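# Fork an unscrewed switch onto the yellow-taped rack rails

## Task

With the fork, carry the loose (unscrewed) switch onto the rack's rail pair marked with yellow tape and slide it all the way in. The rack is free-standing: it may tilt only a little at most, and it must finish in its original place.

## Robot and tools

ROBOT. One six-joint arm on a base at (0, 0, +0.094) m in the scene frame, slightly tilted against the table. Joints, base outward: shoulder pan, shoulder lift, elbow, wrist 1, wrist 2, wrist 3. Its tool is a passive steel lifting fork with no motor or sensor, so no number in any call controls the tool, and it reports nothing. Two flat blades, 240 mm long, 30 mm wide, 8 mm thick and 110 mm apart, point along the tool's -y axis. Their load faces look along tool -z, so the blades sit level when tool +z points straight down. A load stays on by gravity and friction only, and slides off if the blades dip toward their noses. The tool point lies midway between the blades, halfway along them, on the load face; the blade noses are 120 mm toward -y from it and the upright back legs 120 mm toward +y. A block near the last joint sticks out about 10 cm toward the fork's -y and rotates with it.

FRAME. Scene frame: origin on the table top below the base, +z up, +y to the left when looking along +x. Reported poses, velocities and the Hand target are in this frame. Offsets use its axes; a rotation turns about the Hand target's position.

MOTION NUMBERS. Every motion row has 6 numbers, each from -1 to 1, ordered dx, dy, dz, rx, ry, rz. They are an offset of the tool point, not a pose, measured from the Hand target at the start of the action or move. 1.0 equals 0.6 m for dx/dy/dz and 180 degrees for rotation; rx, ry, rz together form one rotation vector. A translation longer than 1.0 in total may be shortened along its direction. Every row counts from that same start, not from the row before, and sending the same offset again moves further. There is only one arm, so there is one list per row, never one per arm.

TOOLS.
execute_actions(actions, cameras): actions is a list of actions; each action is a table of up to 15 rows, each row a control step of 1/30 s; a short table repeats its last row. Example [[[0,0,0.05,0,0,0]]] raises the tool by 0.03 m. An empty list returns the state, camera images and extra info (scene number, task).
move(target, speed, blend, blocking, cameras): a straight path toward target, one row or up to 15 rows (all offsets from the same Hand target, sharing a 10 s budget). speed in m/s, 0.002 to 3.2, default 0.25 (rotation up to twice that in rad/s), one number or one per target. blend in metres rounds corners between list targets; 0 stops at each. blocking=false returns after about 0.5 s while motion continues. The path ignores obstacles, and the arm lags and strays more when faster or stretched out. Avoid paths passing near the arm's own base; go around it.
wait(seconds 0 to 10, cameras): lets time pass holding the last command; a running move continues.
stop(cameras): brakes a running move; faster moves need more room.
zoom_image(camera, region): enlarges [x0, y0, x1, y1] pixels (at most 504 by 504) of cam_head_left, cam_head_right or cam_wrist from the latest images.
read_manual(section): licence texts only.
finished_scene(scene): ends the current scene for good, giving its number; the goal must hold with the robot not helping.
cameras argument: list of names, ["all"], [] for none, or omitted/null (all only for empty actions). A wrong name invalidates the call.

RESULTS. State lines give end_effector_position (m) and end_effector_quat_wxyz, velocities, Joint positions, Joint torques (whole drive output, offset and noisy; positive toward larger joint angle) and the Hand target, i.e. your last command after clipping. Orientation is clipped each step to within 32 degrees of the measured one. The tool point often stops short of the Hand target; resend the missing distance as an offset. A heavier load makes the fork sag and tilt, so compare reported and commanded pose and correct. A move adds a move: line: done (within 3 mm and 2 degrees), off_target, moving, held or fault, plus limits (paced = clipped, held = steps withheld). Neither done nor off_target tells you about contact. 'within noise' joint velocities mean the arm is still. Reported positions may be a few cm off, worse at long reach.

CAMERAS. cam_head_left and cam_head_right (672x504) are fixed on one bar; cam_wrist (672x504) rides on the hand. Calibrations come with the session and may be off slightly.

CAUTIONS. The arm is stiff: a target slightly beyond firm contact can trigger a fault. Torque limits (N m): 293, 293, 133, 49.8, 49.8, 49.8; net external force about 150 N (±25) also causes a 10 s stop. To end a push, command the target back past the tool point. Holding loads or stretching heats motors; at 70 °C a MOTOR HOT line appears, at 85 °C the brakes lock for 30 to 60 s or more. Move gently: no drops, slams, hard hits, or letting objects fall from the table. Slide the switch in slowly so the loose rack neither tips nor shifts; loose items may be nudged by disturbances occasionally.

Each tool is called after "Emit:" in YAML: its name, and indented under it one key for each argument.

## Session

Emit:
execute_actions:
  actions: []

Scene clock: 0.00 s.
end_effector_position=(+0.6600, +0.2529, +0.3169) end_effector_quat_wxyz=(+0.049, +0.971, +0.235, +0.002)
Joint positions: [3.144 -1.402 1.911 -2.097 -1.658 1.049]
Joint velocities: within noise
Joint torques (N m): no reading
Hand target: +0.6600, +0.2529, +0.3169; +0.049, +0.971, +0.235, +0.002

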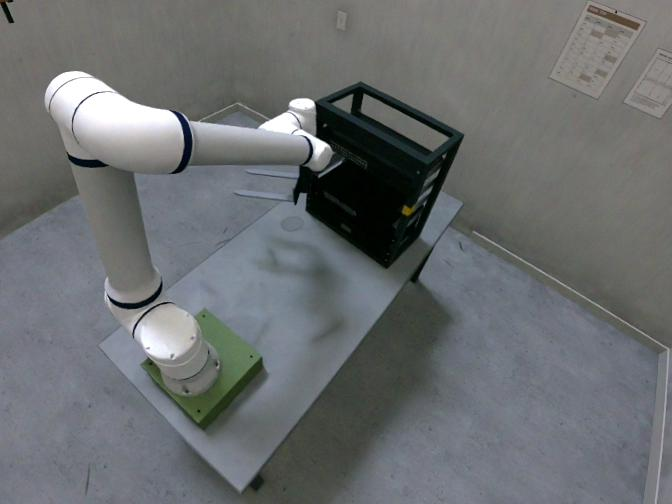

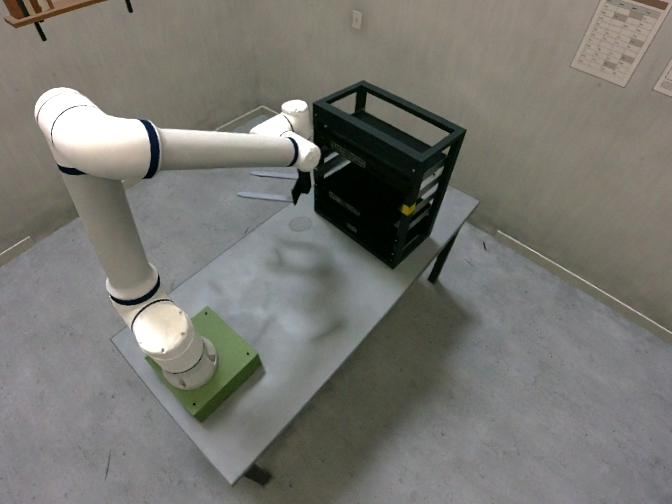

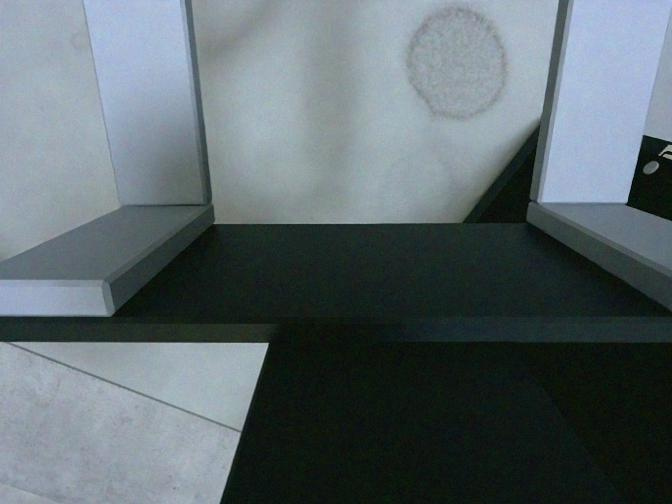

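Emit:
zoom_image:
  camera: "cam_head_left"
  region: [220, 70, 480, 280]

Emit:
zoom_image:
  camera: "cam_head_right"
  region: [220, 70, 480, 280]

Emit:
zoom_image:
  camera: "cam_head_right"
  region: [300, 110, 460, 270]

Scaled by 1.938.

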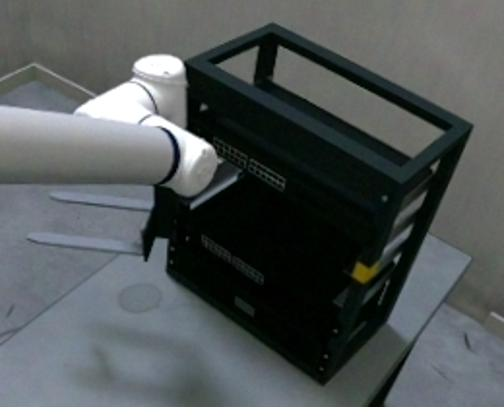

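Scaled by 1.938.

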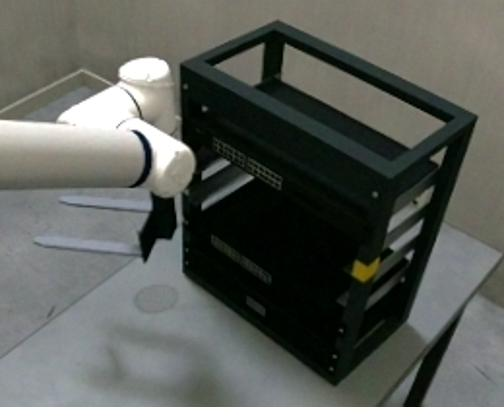

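Scaled by 3.150.

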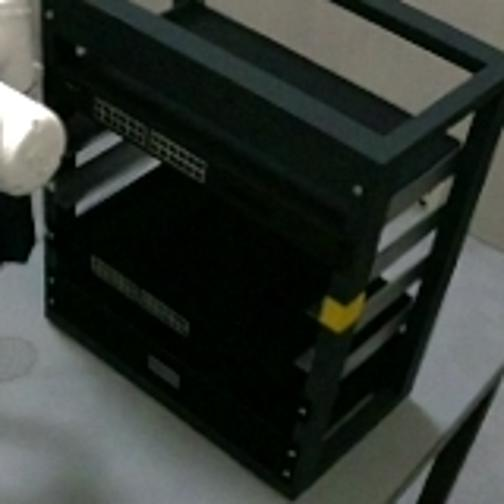

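Emit:
move:
  target: [-0.317,-0.42,0.14,0,0,-0.6656]
  speed: 0.4

Emit:
move:
  target: [0.12,0,0.17,0,-0.333,0]
  speed: 0.4
  cameras: ["all"]

Emit:
zoom_image:
  camera: "cam_head_right"
  region: [300, 70, 480, 280]

Emit:
zoom_image:
  camera: "cam_wrist"
  region: [150, 0, 600, 240]

Scene clock: 40.17 s.
end_effector_position=(+0.4698, +0.0010, +0.4008) end_effector_quat_wxyz=(+0.026, +0.691, -0.722, -0.041)
Joint positions: [2.658 -2.227 2.326 -1.562 -1.599 2.657]
Joint torques (N m): [-21.32 -13.49 -101.32 -4.26 2.32 3.16]
Hand target: +0.4698, +0.0009, +0.4009; +0.026, +0.690, -0.722, -0.041
Off the commanded pose: 0.000 m, 0 deg.
move: done

Scene clock: 42.57 s.
end_effector_position=(+0.5416, +0.0009, +0.5029) end_effector_quat_wxyz=(-0.338, +0.619, -0.638, +0.309)
Joint positions: [2.237 -2.571 2.818 -2.464 -0.833 2.483]
Joint torques (N m): [9.14 40.51 -77.12 -11.55 2.24 3]
Hand target: +0.5418, +0.0009, +0.5029; -0.338, +0.619, -0.638, +0.309
Off the commanded pose: 0.000 m, 0 deg.
move: done
camera_calibration:
cam_wrist: T_world_to_cam=[[0.00880188, -0.997125, -0.0752555, 0.0434276], [-0.827097, 0.0350366, -0.560967, 0.601417], [0.561991, 0.0671811, -0.824411, 0.204504], [0, 0, 0, 1]] pos_world=[0.382118, 0.00849239, 0.509239]

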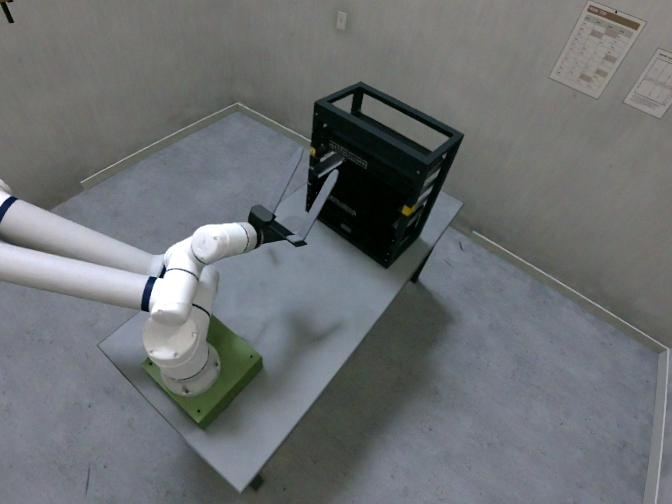

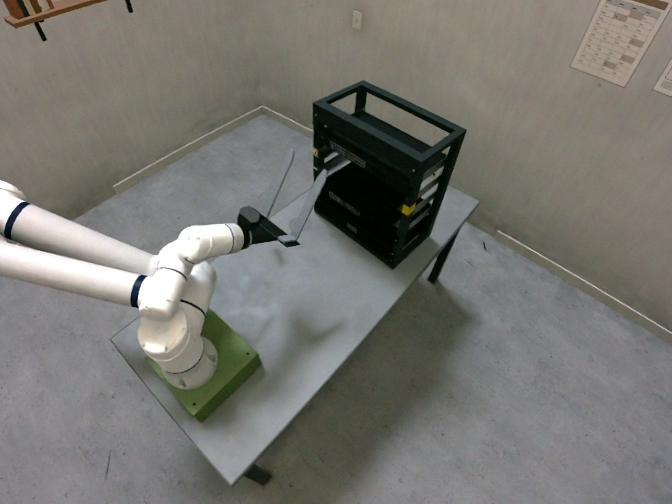

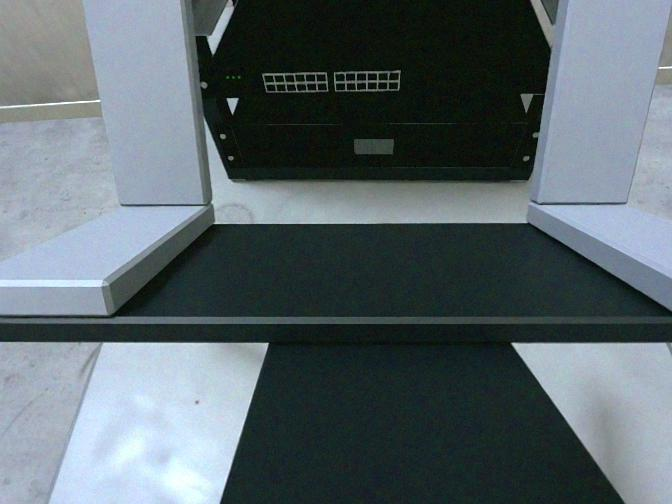

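Scaled by 2.400.

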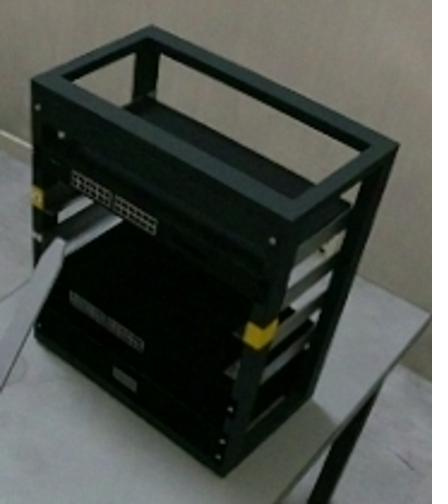

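Scaled by 1.120.

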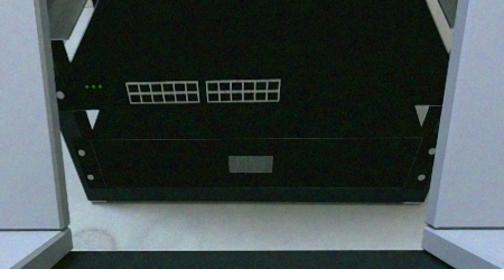

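Emit:
move:
  target: [0.0,0,-0.09,0,-0.14,0]
  speed: 0.4
  cameras: ["all"]

Emit:
zoom_image:
  camera: "cam_wrist"
  region: [180, 0, 580, 240]

Emit:
zoom_image:
  camera: "cam_head_left"
  region: [300, 70, 480, 280]

Scene clock: 47.33 s.
end_effector_position=(+0.5415, +0.0011, +0.5006) end_effector_quat_wxyz=(-0.344, +0.616, -0.635, +0.314)
Joint positions: [2.229 -2.564 2.834 -2.5 -0.816 2.485]
Joint torques (N m): [8.05 11.22 -101.7 -6.53 2.12 -2.48]
Hand target: +0.5414, +0.0011, +0.5006; -0.344, +0.616, -0.635, +0.314 (not the last commanded pose)
Off the commanded pose: 0.052 m, 24 deg.
move: held (a check stopped the path); limits=held
pose unreachable: on one or more control steps of this call, first in action 0 (counted from 0), an arm could not follow its commanded pose, so it was not sent that pose on those steps. It may still have moved: this result reports where it is.
cause: moving toward the commanded pose would bring two parts of the arm too close to each other (joints 3 (elbow) and 4 (wrist 1) lie between them).
camera_calibration:
cam_wrist: T_world_to_cam=[[0.0114294, -0.997097, -0.0752853, 0.0420493], [-0.816749, 0.0341272, -0.575984, 0.601853], [0.576881, 0.0680723, -0.813987, 0.189447], [0, 0, 0, 1]] pos_world=[0.381793, 0.00849157, 0.504031]

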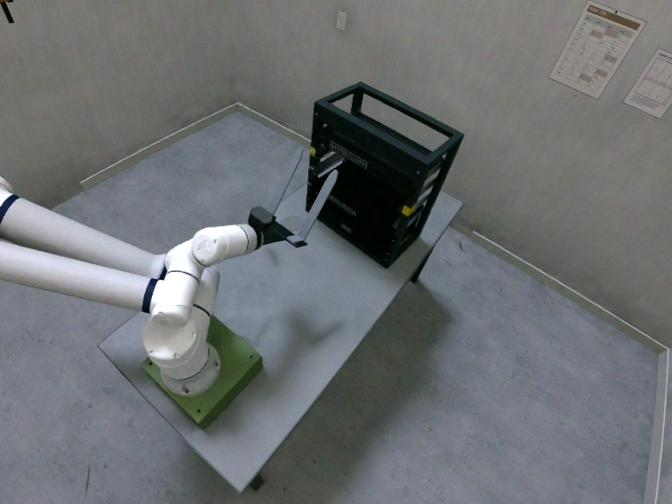

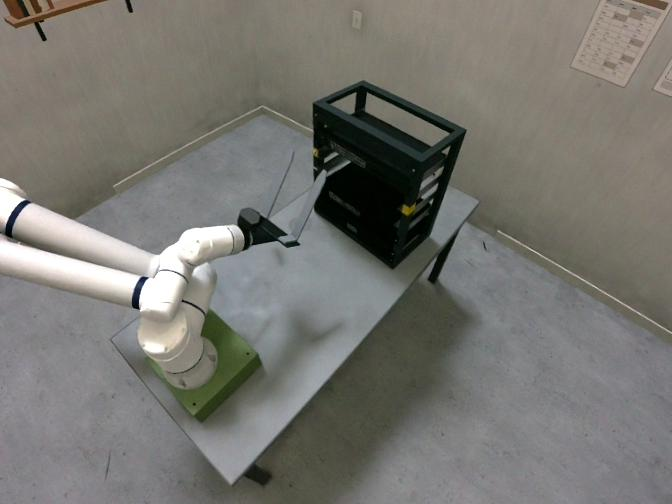

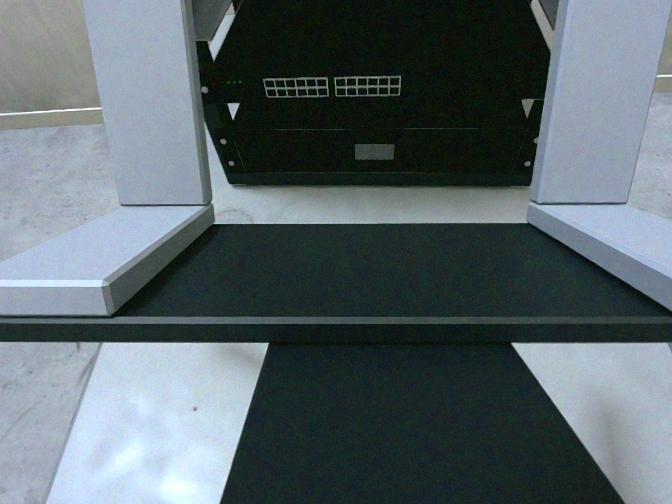

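Scaled by 1.260.

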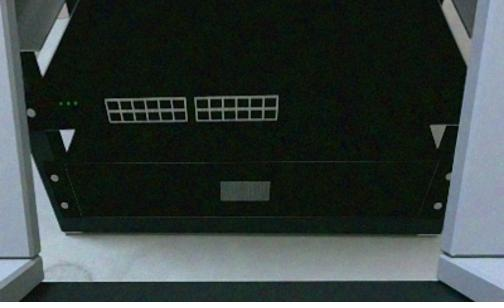

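Scaled by 2.400.

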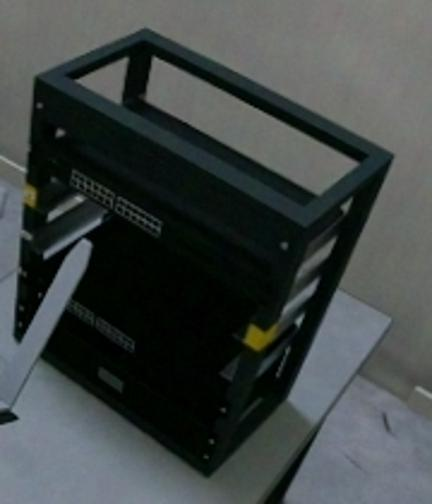

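Emit:
move:
  target: [0.0,0,0.27,0,-0.056,0]
  speed: 0.4
  cameras: ["all"]

Emit:
zoom_image:
  camera: "cam_wrist"
  region: [180, 0, 580, 240]

Emit:
zoom_image:
  camera: "cam_head_left"
  region: [300, 70, 480, 280]

Scene clock: 53.77 s.
end_effector_position=(+0.5414, +0.0011, +0.6626) end_effector_quat_wxyz=(-0.398, +0.587, -0.602, +0.367) end_effector_velocity=(+0.000, +0.000, +0.001) end_effector_angular_velocity=(-0.001, -0.001, +0.000)
Joint positions: [2.217 -2.577 2.68 -2.528 -0.702 2.617]
Joint velocities: [0.002 0.001 0 -0.005 -0.001 0.002]
Joint torques (N m): [8.77 38.48 -102.63 -10.68 1.45 2.98]
Hand target: +0.5414, +0.0011, +0.6626; -0.399, +0.587, -0.602, +0.367
Off the commanded pose: 0.000 m, 0 deg.
move: done
camera_calibration:
cam_wrist: T_world_to_cam=[[0.0245494, -0.997093, -0.072127, 0.0450685], [-0.703481, 0.0340318, -0.709899, 0.72253], [0.71029, 0.0681676, -0.7006, 0.173939], [0, 0, 0, 1]] pos_world=[0.383632, 0.00849148, 0.638036]

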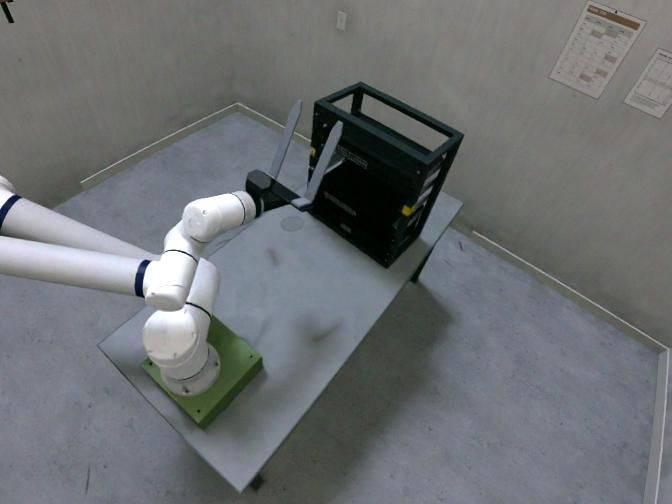

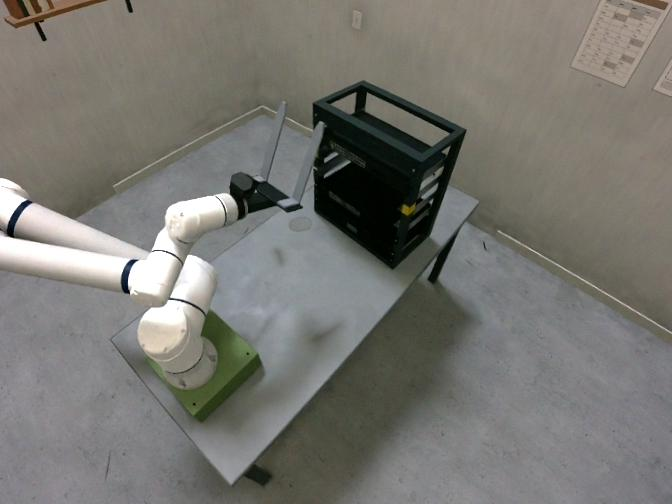

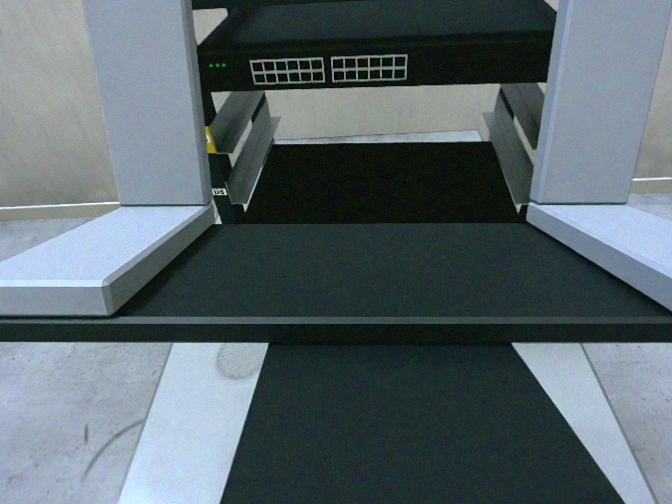

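Scaled by 1.260.

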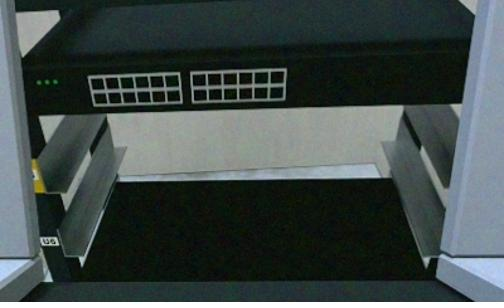

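Scaled by 2.400.

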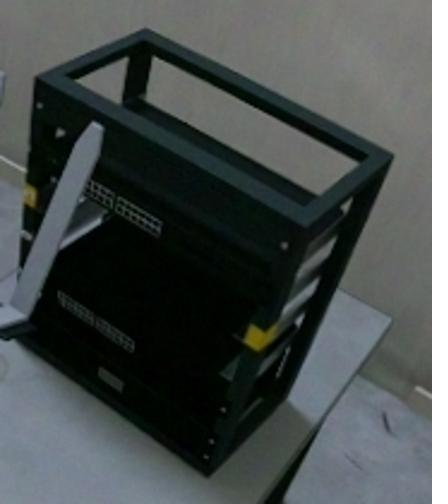

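Emit:
move:
  target: [0.0,0.27,-0.05,0,0.03,0]
  speed: 0.4
  cameras: ["cam_wrist"]

Emit:
zoom_image:
  camera: "cam_wrist"
  region: [180, 0, 580, 240]

Emit:
move:
  target: [0.0,0,-0.2,0,0.07,0]
  speed: 0.4
  cameras: ["cam_wrist"]

Emit:
zoom_image:
  camera: "cam_wrist"
  region: [180, 0, 580, 240]

Scene clock: 60.97 s.
end_effector_position=(+0.5414, +0.1631, +0.6327) end_effector_quat_wxyz=(-0.370, +0.603, -0.620, +0.339)
Joint positions: [3.095 -2.248 2.641 -2.999 -1.462 3.143]
Joint torques (N m): [11.27 19.01 -99.93 -13.18 -1.9 3.22]
Hand target: +0.5414, +0.1631, +0.6326; -0.370, +0.603, -0.620, +0.339
Off the commanded pose: 0.000 m, 0 deg.
move: done
camera_calibration:
cam_wrist: T_world_to_cam=[[0.0178725, -0.997094, -0.0740607, 0.209314], [-0.767172, 0.0338266, -0.640549, 0.686468], [0.641192, 0.0682655, -0.764338, 0.219634], [0, 0, 0, 1]] pos_world=[0.382071, 0.170491, 0.623093]
Images, in order (width x height): cam_wrist 672x504.

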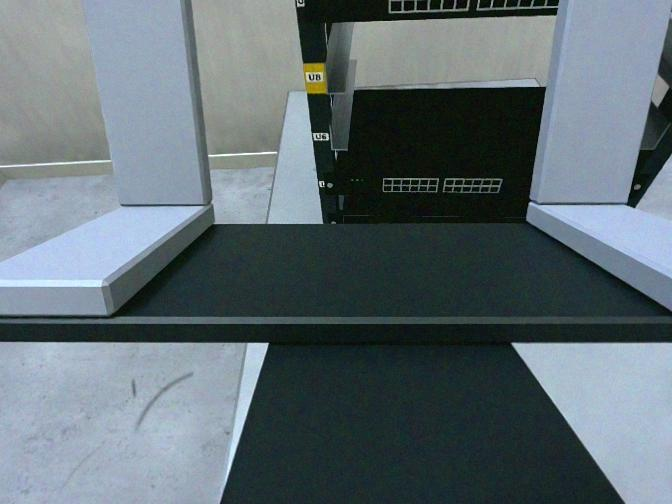

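Scaled by 1.260.

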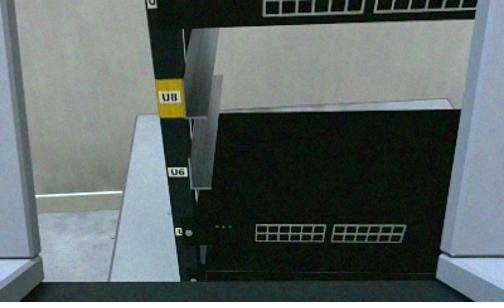

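Scene clock: 62.00 s.
end_effector_position=(+0.5414, +0.1631, +0.5129) end_effector_quat_wxyz=(-0.300, +0.637, -0.657, +0.271)
Joint positions: [3.102 -2.226 2.699 -2.859 -1.478 3.13]
Joint torques (N m): [9.96 20.25 -74.41 -8.43 -2.06 -2.3]
Hand target: +0.5414, +0.1631, +0.5126; -0.299, +0.637, -0.657, +0.271
Off the commanded pose: 0.000 m, 0 deg.
move: done
camera_calibration:
cam_wrist: T_world_to_cam=[[0.00105981, -0.9971, -0.0760979, 0.210651], [-0.888154, 0.0340319, -0.458285, 0.581757], [0.459545, 0.0680723, -0.885542, 0.288673], [0, 0, 0, 1]] pos_world=[0.383808, 0.170592, 0.538272]
Images, in order (width x height): cam_wrist 672x504.

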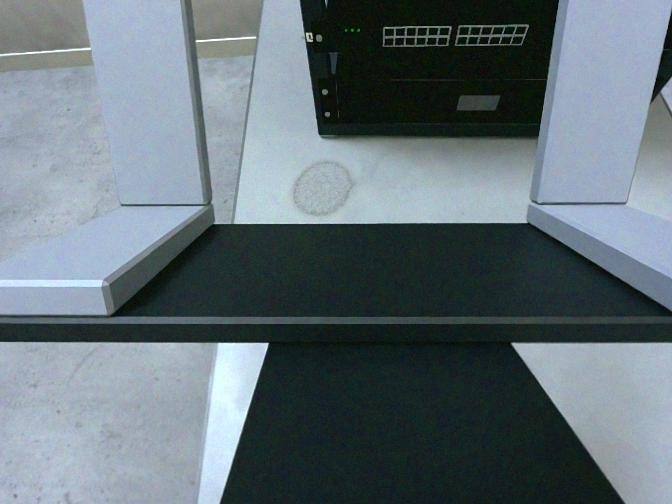

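Scaled by 1.260.

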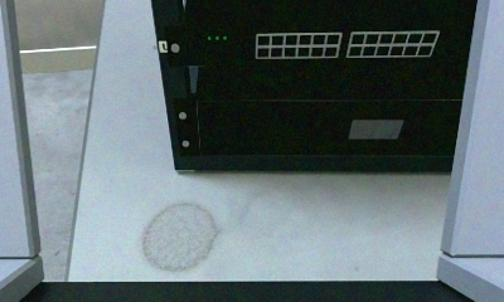

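Emit:
move:
  target: [0.0,0,0.37,0,-0.1,0]
  speed: 0.5
  cameras: ["all"]

Emit:
zoom_image:
  camera: "cam_wrist"
  region: [180, 0, 580, 240]

Emit:
zoom_image:
  camera: "cam_head_left"
  region: [300, 70, 480, 280]

Emit:
zoom_image:
  camera: "cam_head_right"
  region: [300, 70, 480, 280]

Scene clock: 67.00 s.
end_effector_position=(+0.5414, +0.1631, +0.7343) end_effector_quat_wxyz=(-0.398, +0.587, -0.602, +0.367)
Joint positions: [3.094 -2.281 2.53 -2.948 -1.457 3.15]
Joint torques (N m): [10.58 17.82 -103.15 -12.73 -2.08 3.02]
Hand target: +0.5414, +0.1631, +0.7346; -0.399, +0.587, -0.602, +0.367
Off the commanded pose: 0.000 m, 0 deg.
move: done
camera_calibration:
cam_wrist: T_world_to_cam=[[0.0244517, -0.9971, -0.0720642, 0.211771], [-0.70378, 0.034027, -0.709603, 0.767894], [0.709997, 0.0680683, -0.700907, 0.213546], [0, 0, 0, 1]] pos_world=[0.383633, 0.170492, 0.709837]

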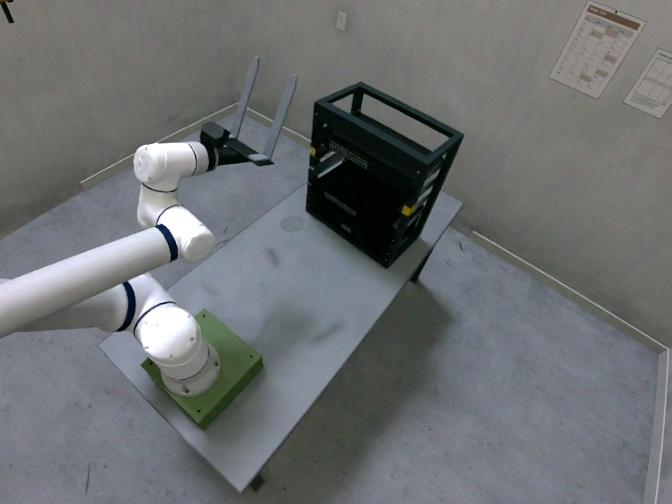

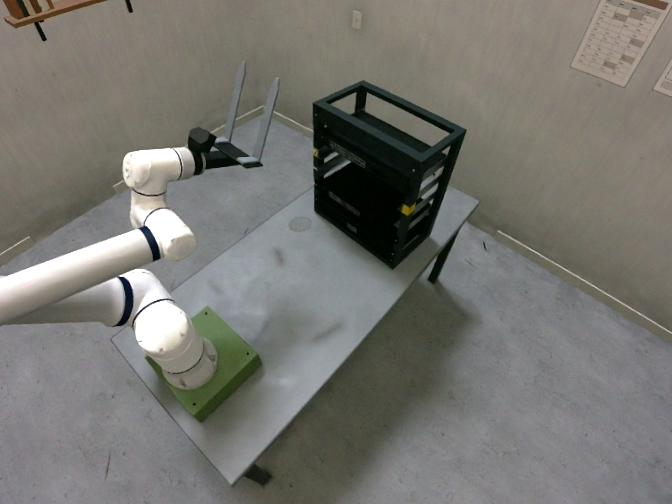

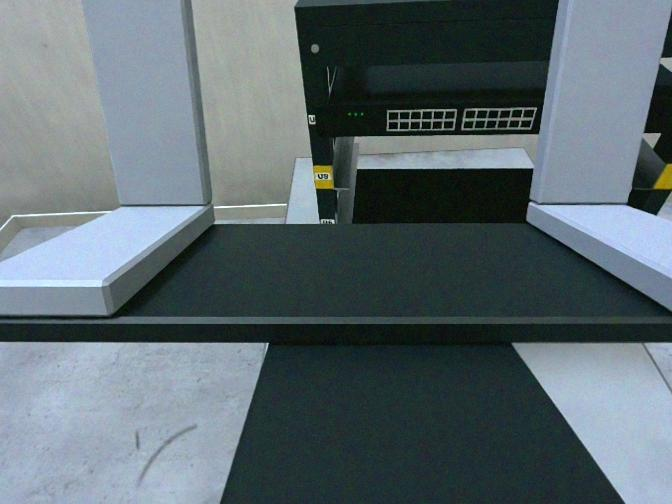

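Scaled by 1.260.

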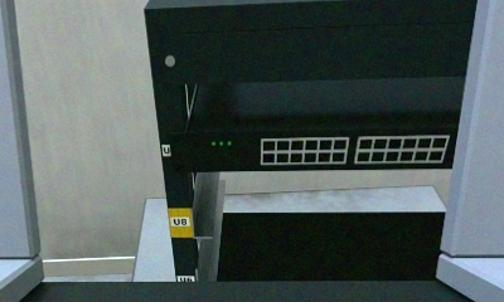

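Scaled by 2.400.

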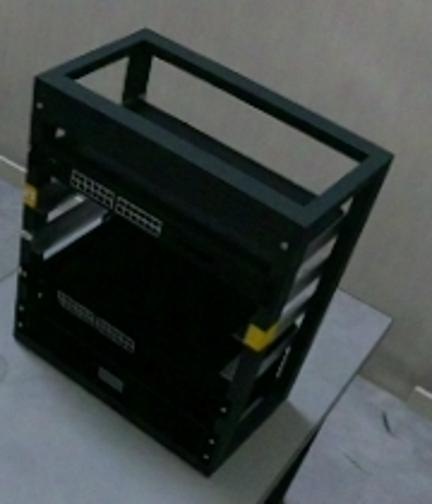

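Scaled by 2.400.

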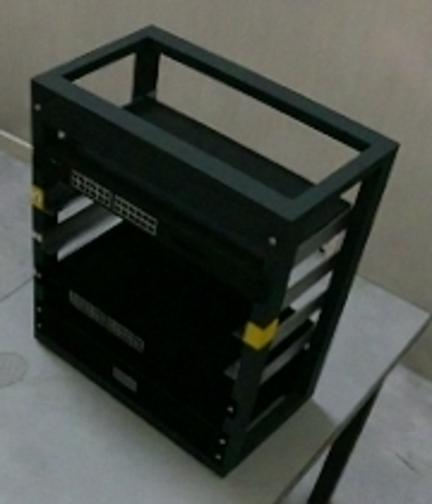

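Emit:
move:
  target: [0.198,-0.27,-0.524,-0.004,0.3641,-0.0096]
  speed: 0.4
  cameras: ["all"]

Emit:
zoom_image:
  camera: "cam_head_right"
  region: [250, 70, 480, 280]

Emit:
zoom_image:
  camera: "cam_head_left"
  region: [250, 70, 480, 280]

Scene clock: 101.20 s.
end_effector_position=(+0.6602, +0.0012, +0.4203) end_effector_quat_wxyz=(-0.001, +0.686, -0.728, +0.001)
Joint positions: [2.85 -1.863 2.156 -1.852 -1.568 2.864]
Joint torques (N m): [10.04 -16.42 -100.27 -5.28 -2.23 3.27]
Hand target: +0.6602, +0.0011, +0.4202; +0.000, +0.686, -0.728, +0.000
Off the commanded pose: 0.000 m, 0 deg.
move: done
camera_calibration:
cam_wrist: T_world_to_cam=[[-0.0728893, -0.99698, -0.0267954, 0.0700376], [-0.936795, 0.0592213, 0.34483, 0.344833], [-0.342202, 0.0502362, -0.938283, 0.714608], [0, 0, 0, 1]] pos_world=[0.572683, 0.0135055, 0.553472]

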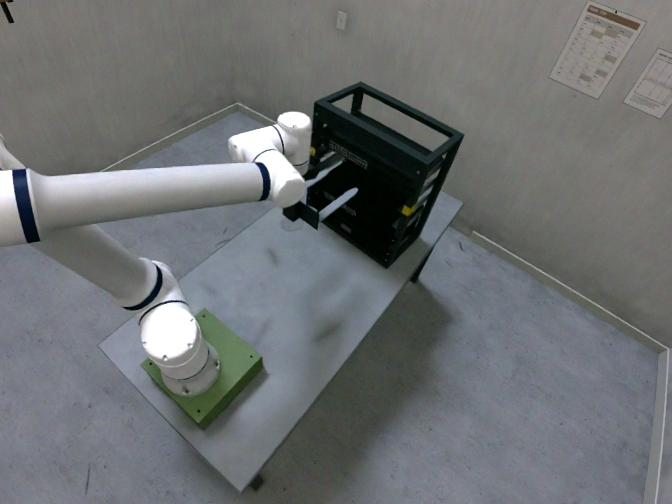

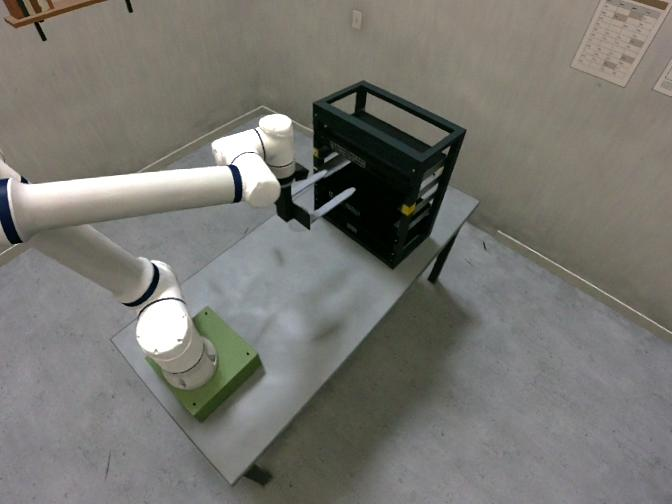

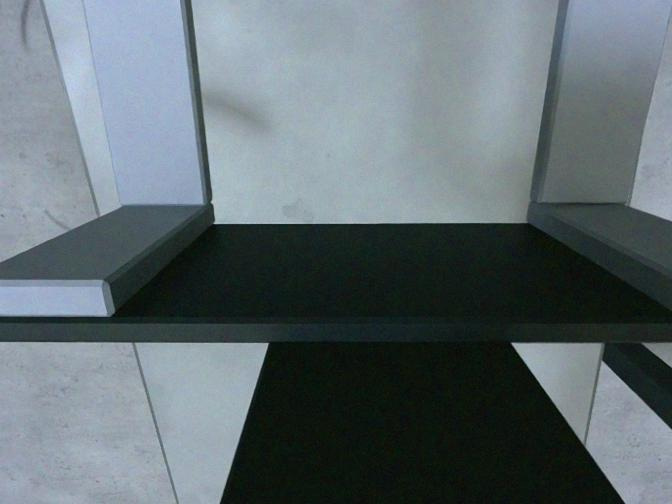

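Scaled by 2.191.

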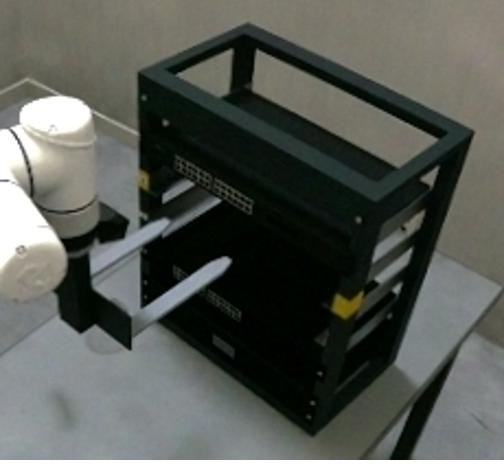

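Scaled by 2.191.

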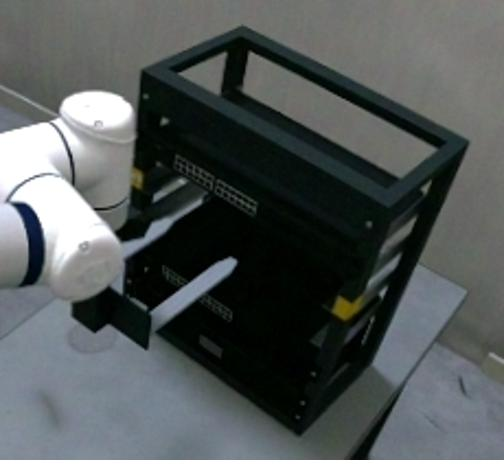

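Emit:
move:
  target:
    - [0,-0.03,-0.033,0,0,0]
    - [0.125,-0.0375,-0.033,0,0,0]
  speed: 0.15
  blend: [0.01,0]
  cameras: ["all"]

Emit:
zoom_image:
  camera: "cam_head_right"
  region: [280, 80, 430, 230]

Emit:
zoom_image:
  camera: "cam_head_left"
  region: [280, 80, 430, 230]

Scene clock: 116.13 s.
end_effector_position=(+0.7351, -0.0214, +0.4005) end_effector_quat_wxyz=(-0.001, +0.686, -0.728, +0.000)
Joint positions: [2.857 -1.707 2.077 -1.928 -1.568 2.87]
Joint torques (N m): [9.07 -31.15 -97.44 -10.4 -1.1 3.3]
Hand target: +0.7352, -0.0214, +0.4004; +0.000, +0.686, -0.728, +0.000
Off the commanded pose: 0.000 m, 0 deg.
move: done
camera_calibration:
cam_wrist: T_world_to_cam=[[-0.0729925, -0.996974, -0.0267383, 0.0525708], [-0.936679, 0.0593219, 0.345128, 0.422926], [-0.342497, 0.050237, -0.938175, 0.722924], [0, 0, 0, 1]] pos_world=[0.647583, -0.0089946, 0.533671]

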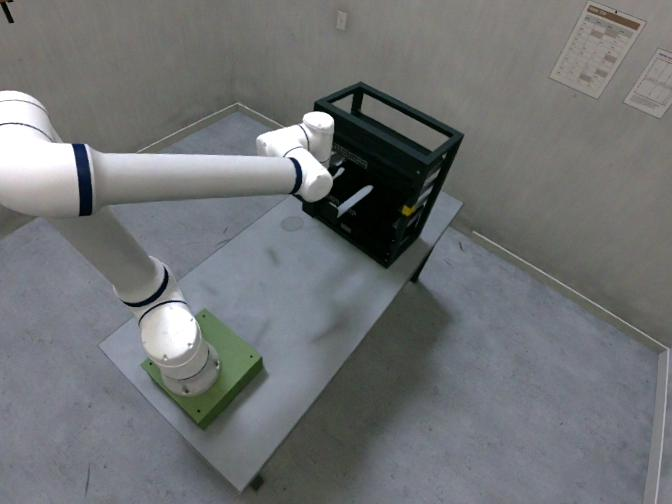

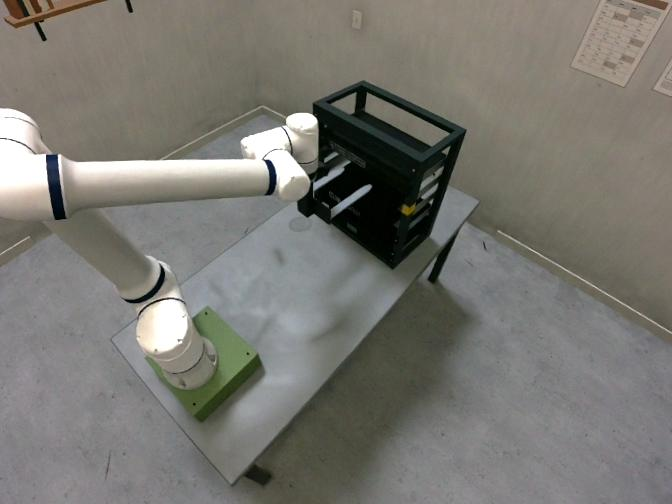

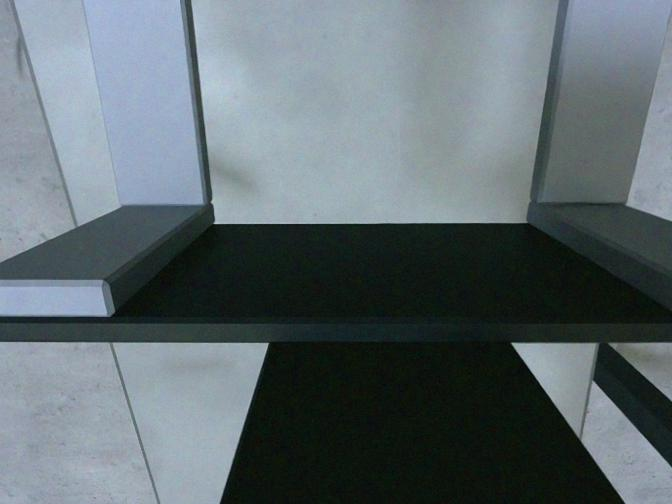

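Scaled by 3.360.

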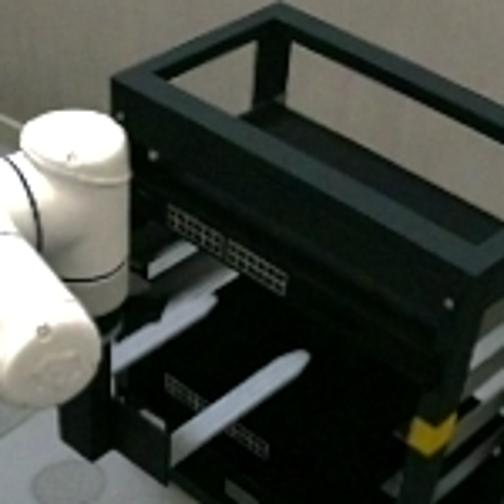

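Scaled by 3.360.

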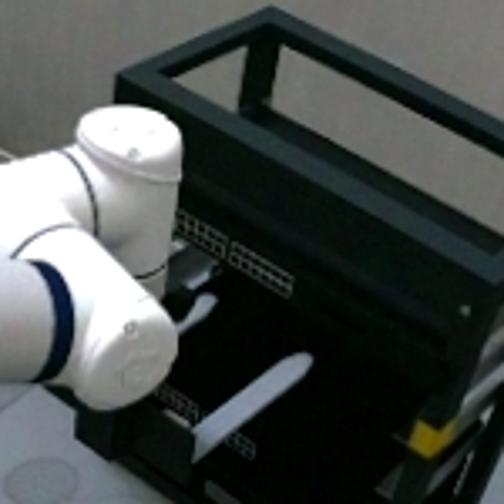

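Emit:
move:
  target: [0.2833,-0.0168,0.01,0,0,0]
  speed: 0.15
  cameras: ["all"]

Emit:
zoom_image:
  camera: "cam_head_right"
  region: [280, 80, 430, 230]

Emit:
zoom_image:
  camera: "cam_head_left"
  region: [280, 80, 430, 230]

Scene clock: 126.27 s.
end_effector_position=(+0.9050, -0.0315, +0.4064) end_effector_quat_wxyz=(-0.001, +0.686, -0.728, +0.000)
Joint positions: [2.919 -1.422 1.783 -1.919 -1.567 2.932]
Joint torques (N m): [9.72 -65.55 -98 -5.47 -1.51 3.28]
Hand target: +0.9052, -0.0315, +0.4064; +0.000, +0.686, -0.728, +0.000
Off the commanded pose: 0.000 m, 0 deg.
move: done
camera_calibration:
cam_wrist: T_world_to_cam=[[-0.0729925, -0.996974, -0.0267383, 0.0550705], [-0.936679, 0.0593219, 0.345128, 0.58069], [-0.342497, 0.050237, -0.938175, 0.787285], [0, 0, 0, 1]] pos_world=[0.817583, -0.0190946, 0.539671]

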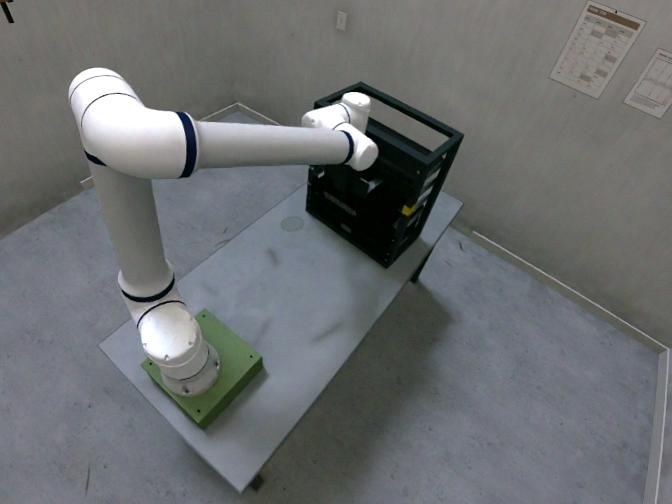

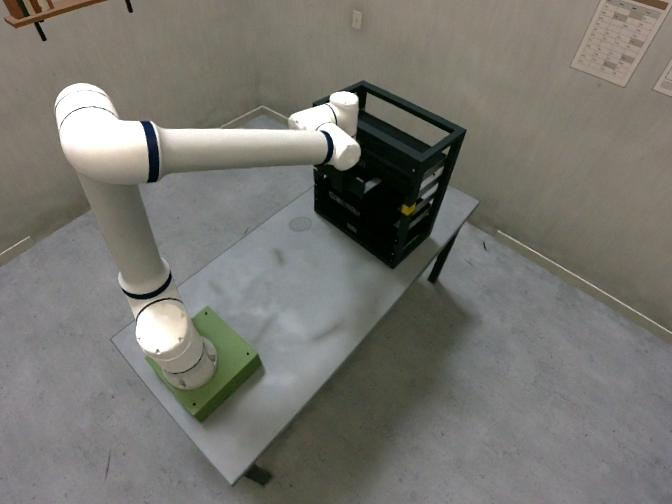

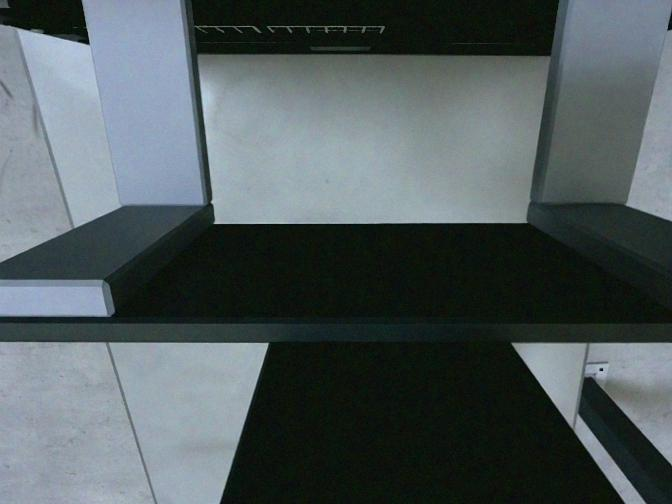

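Scaled by 3.360.

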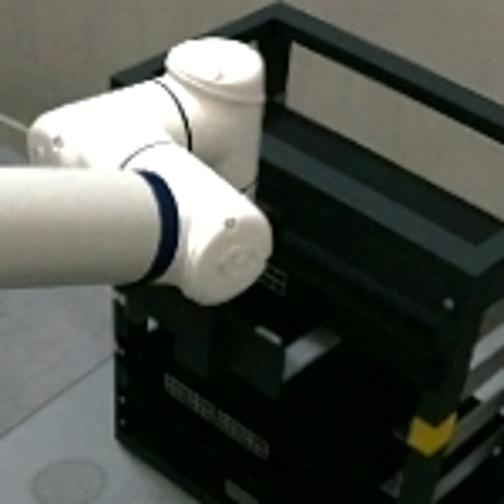

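Scaled by 3.360.

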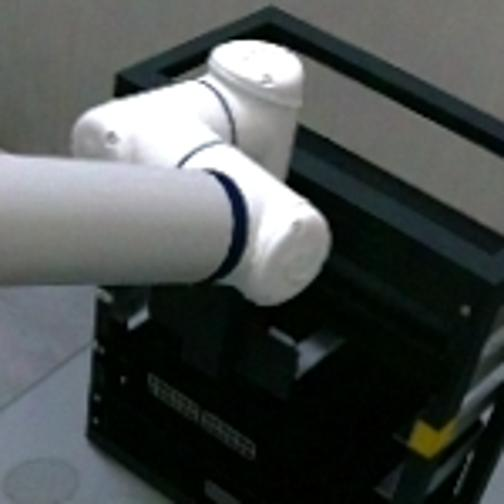

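Emit:
move:
  target: [0,0,0.042,0,-0.006,0]
  speed: 0.05

Emit:
move:
  target: [0,0,0.02,0,0,0]
  speed: 0.03

Emit:
move:
  target: [0,0,0.015,0,0,0]
  speed: 0.03
  cameras: ["all"]

Emit:
zoom_image:
  camera: "cam_head_right"
  region: [280, 80, 430, 230]

Scene clock: 133.33 s.
end_effector_position=(+0.9052, -0.0315, +0.4313) end_effector_quat_wxyz=(-0.007, +0.686, -0.728, +0.007)
Joint positions: [2.917 -1.441 1.768 -1.903 -1.562 2.93]
Joint torques (N m): [-21.93 -89.61 -97.71 -5.43 2.13 -2.09]
Hand target: +0.9052, -0.0315, +0.4316; -0.007, +0.686, -0.728, +0.007
Off the commanded pose: 0.000 m, 0 deg.
move: done

Scene clock: 134.13 s.
end_effector_position=(+0.9052, -0.0315, +0.4434) end_effector_quat_wxyz=(-0.007, +0.686, -0.728, +0.007) end_effector_velocity=(-0.001, +0.000, +0.001) end_effector_angular_velocity=(+0.001, +0.003, +0.000)
Joint positions: [2.917 -1.447 1.753 -1.882 -1.562 2.93]
Joint velocities: [0 -0.001 -0.002 0.007 0 0]
Joint torques (N m): [-20.32 -125.44 -143.52 -19.34 2.48 0.13]
Hand target: +0.9052, -0.0315, +0.4436; -0.007, +0.686, -0.728, +0.007
Off the commanded pose: 0.000 m, 0 deg.
move: done

Scene clock: 134.93 s.
end_effector_position=(+0.9052, -0.0315, +0.4525) end_effector_quat_wxyz=(-0.007, +0.686, -0.728, +0.007)
Joint positions: [2.917 -1.452 1.741 -1.866 -1.562 2.93]
Joint torques (N m): [-23.1 -124.22 -142.94 -19.22 2.39 2.36]
Hand target: +0.9052, -0.0315, +0.4526; -0.007, +0.686, -0.728, +0.007
Off the commanded pose: 0.000 m, 0 deg.
move: done
camera_calibration:
cam_wrist: T_world_to_cam=[[-0.0724784, -0.996974, -0.0281075, 0.0564664], [-0.943011, 0.0593242, 0.327431, 0.578714], [-0.324773, 0.0502374, -0.944457, 0.817286], [0, 0, 0, 1]] pos_world=[0.815259, -0.0190946, 0.58399]

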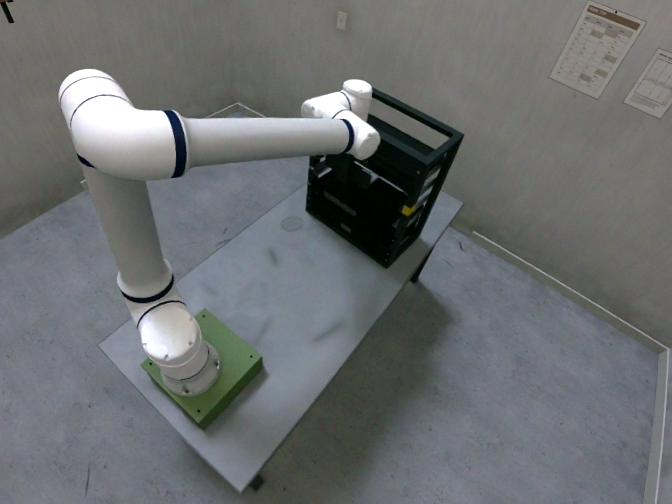

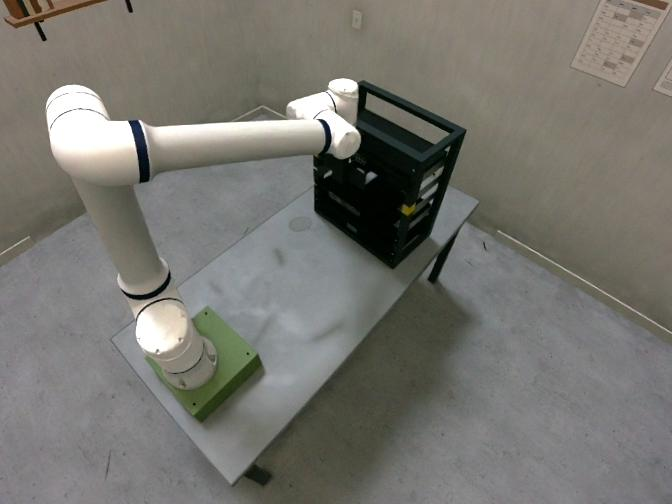

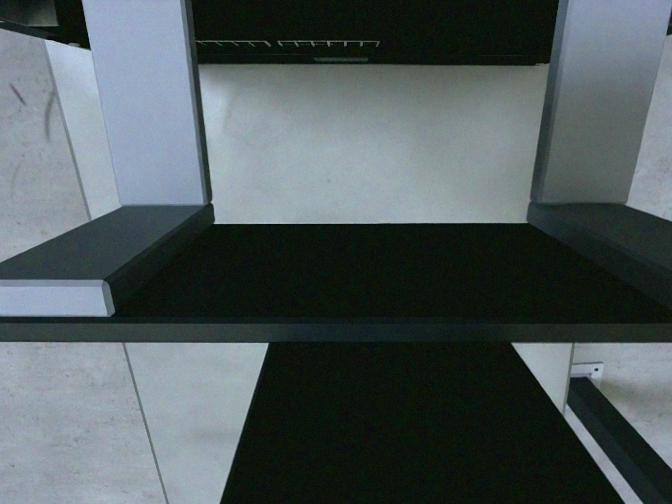

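Scaled by 3.360.

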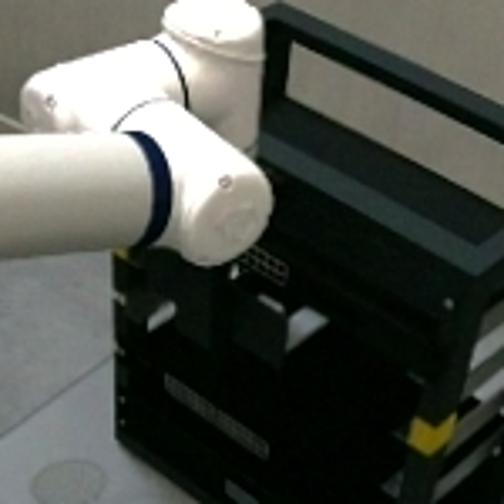

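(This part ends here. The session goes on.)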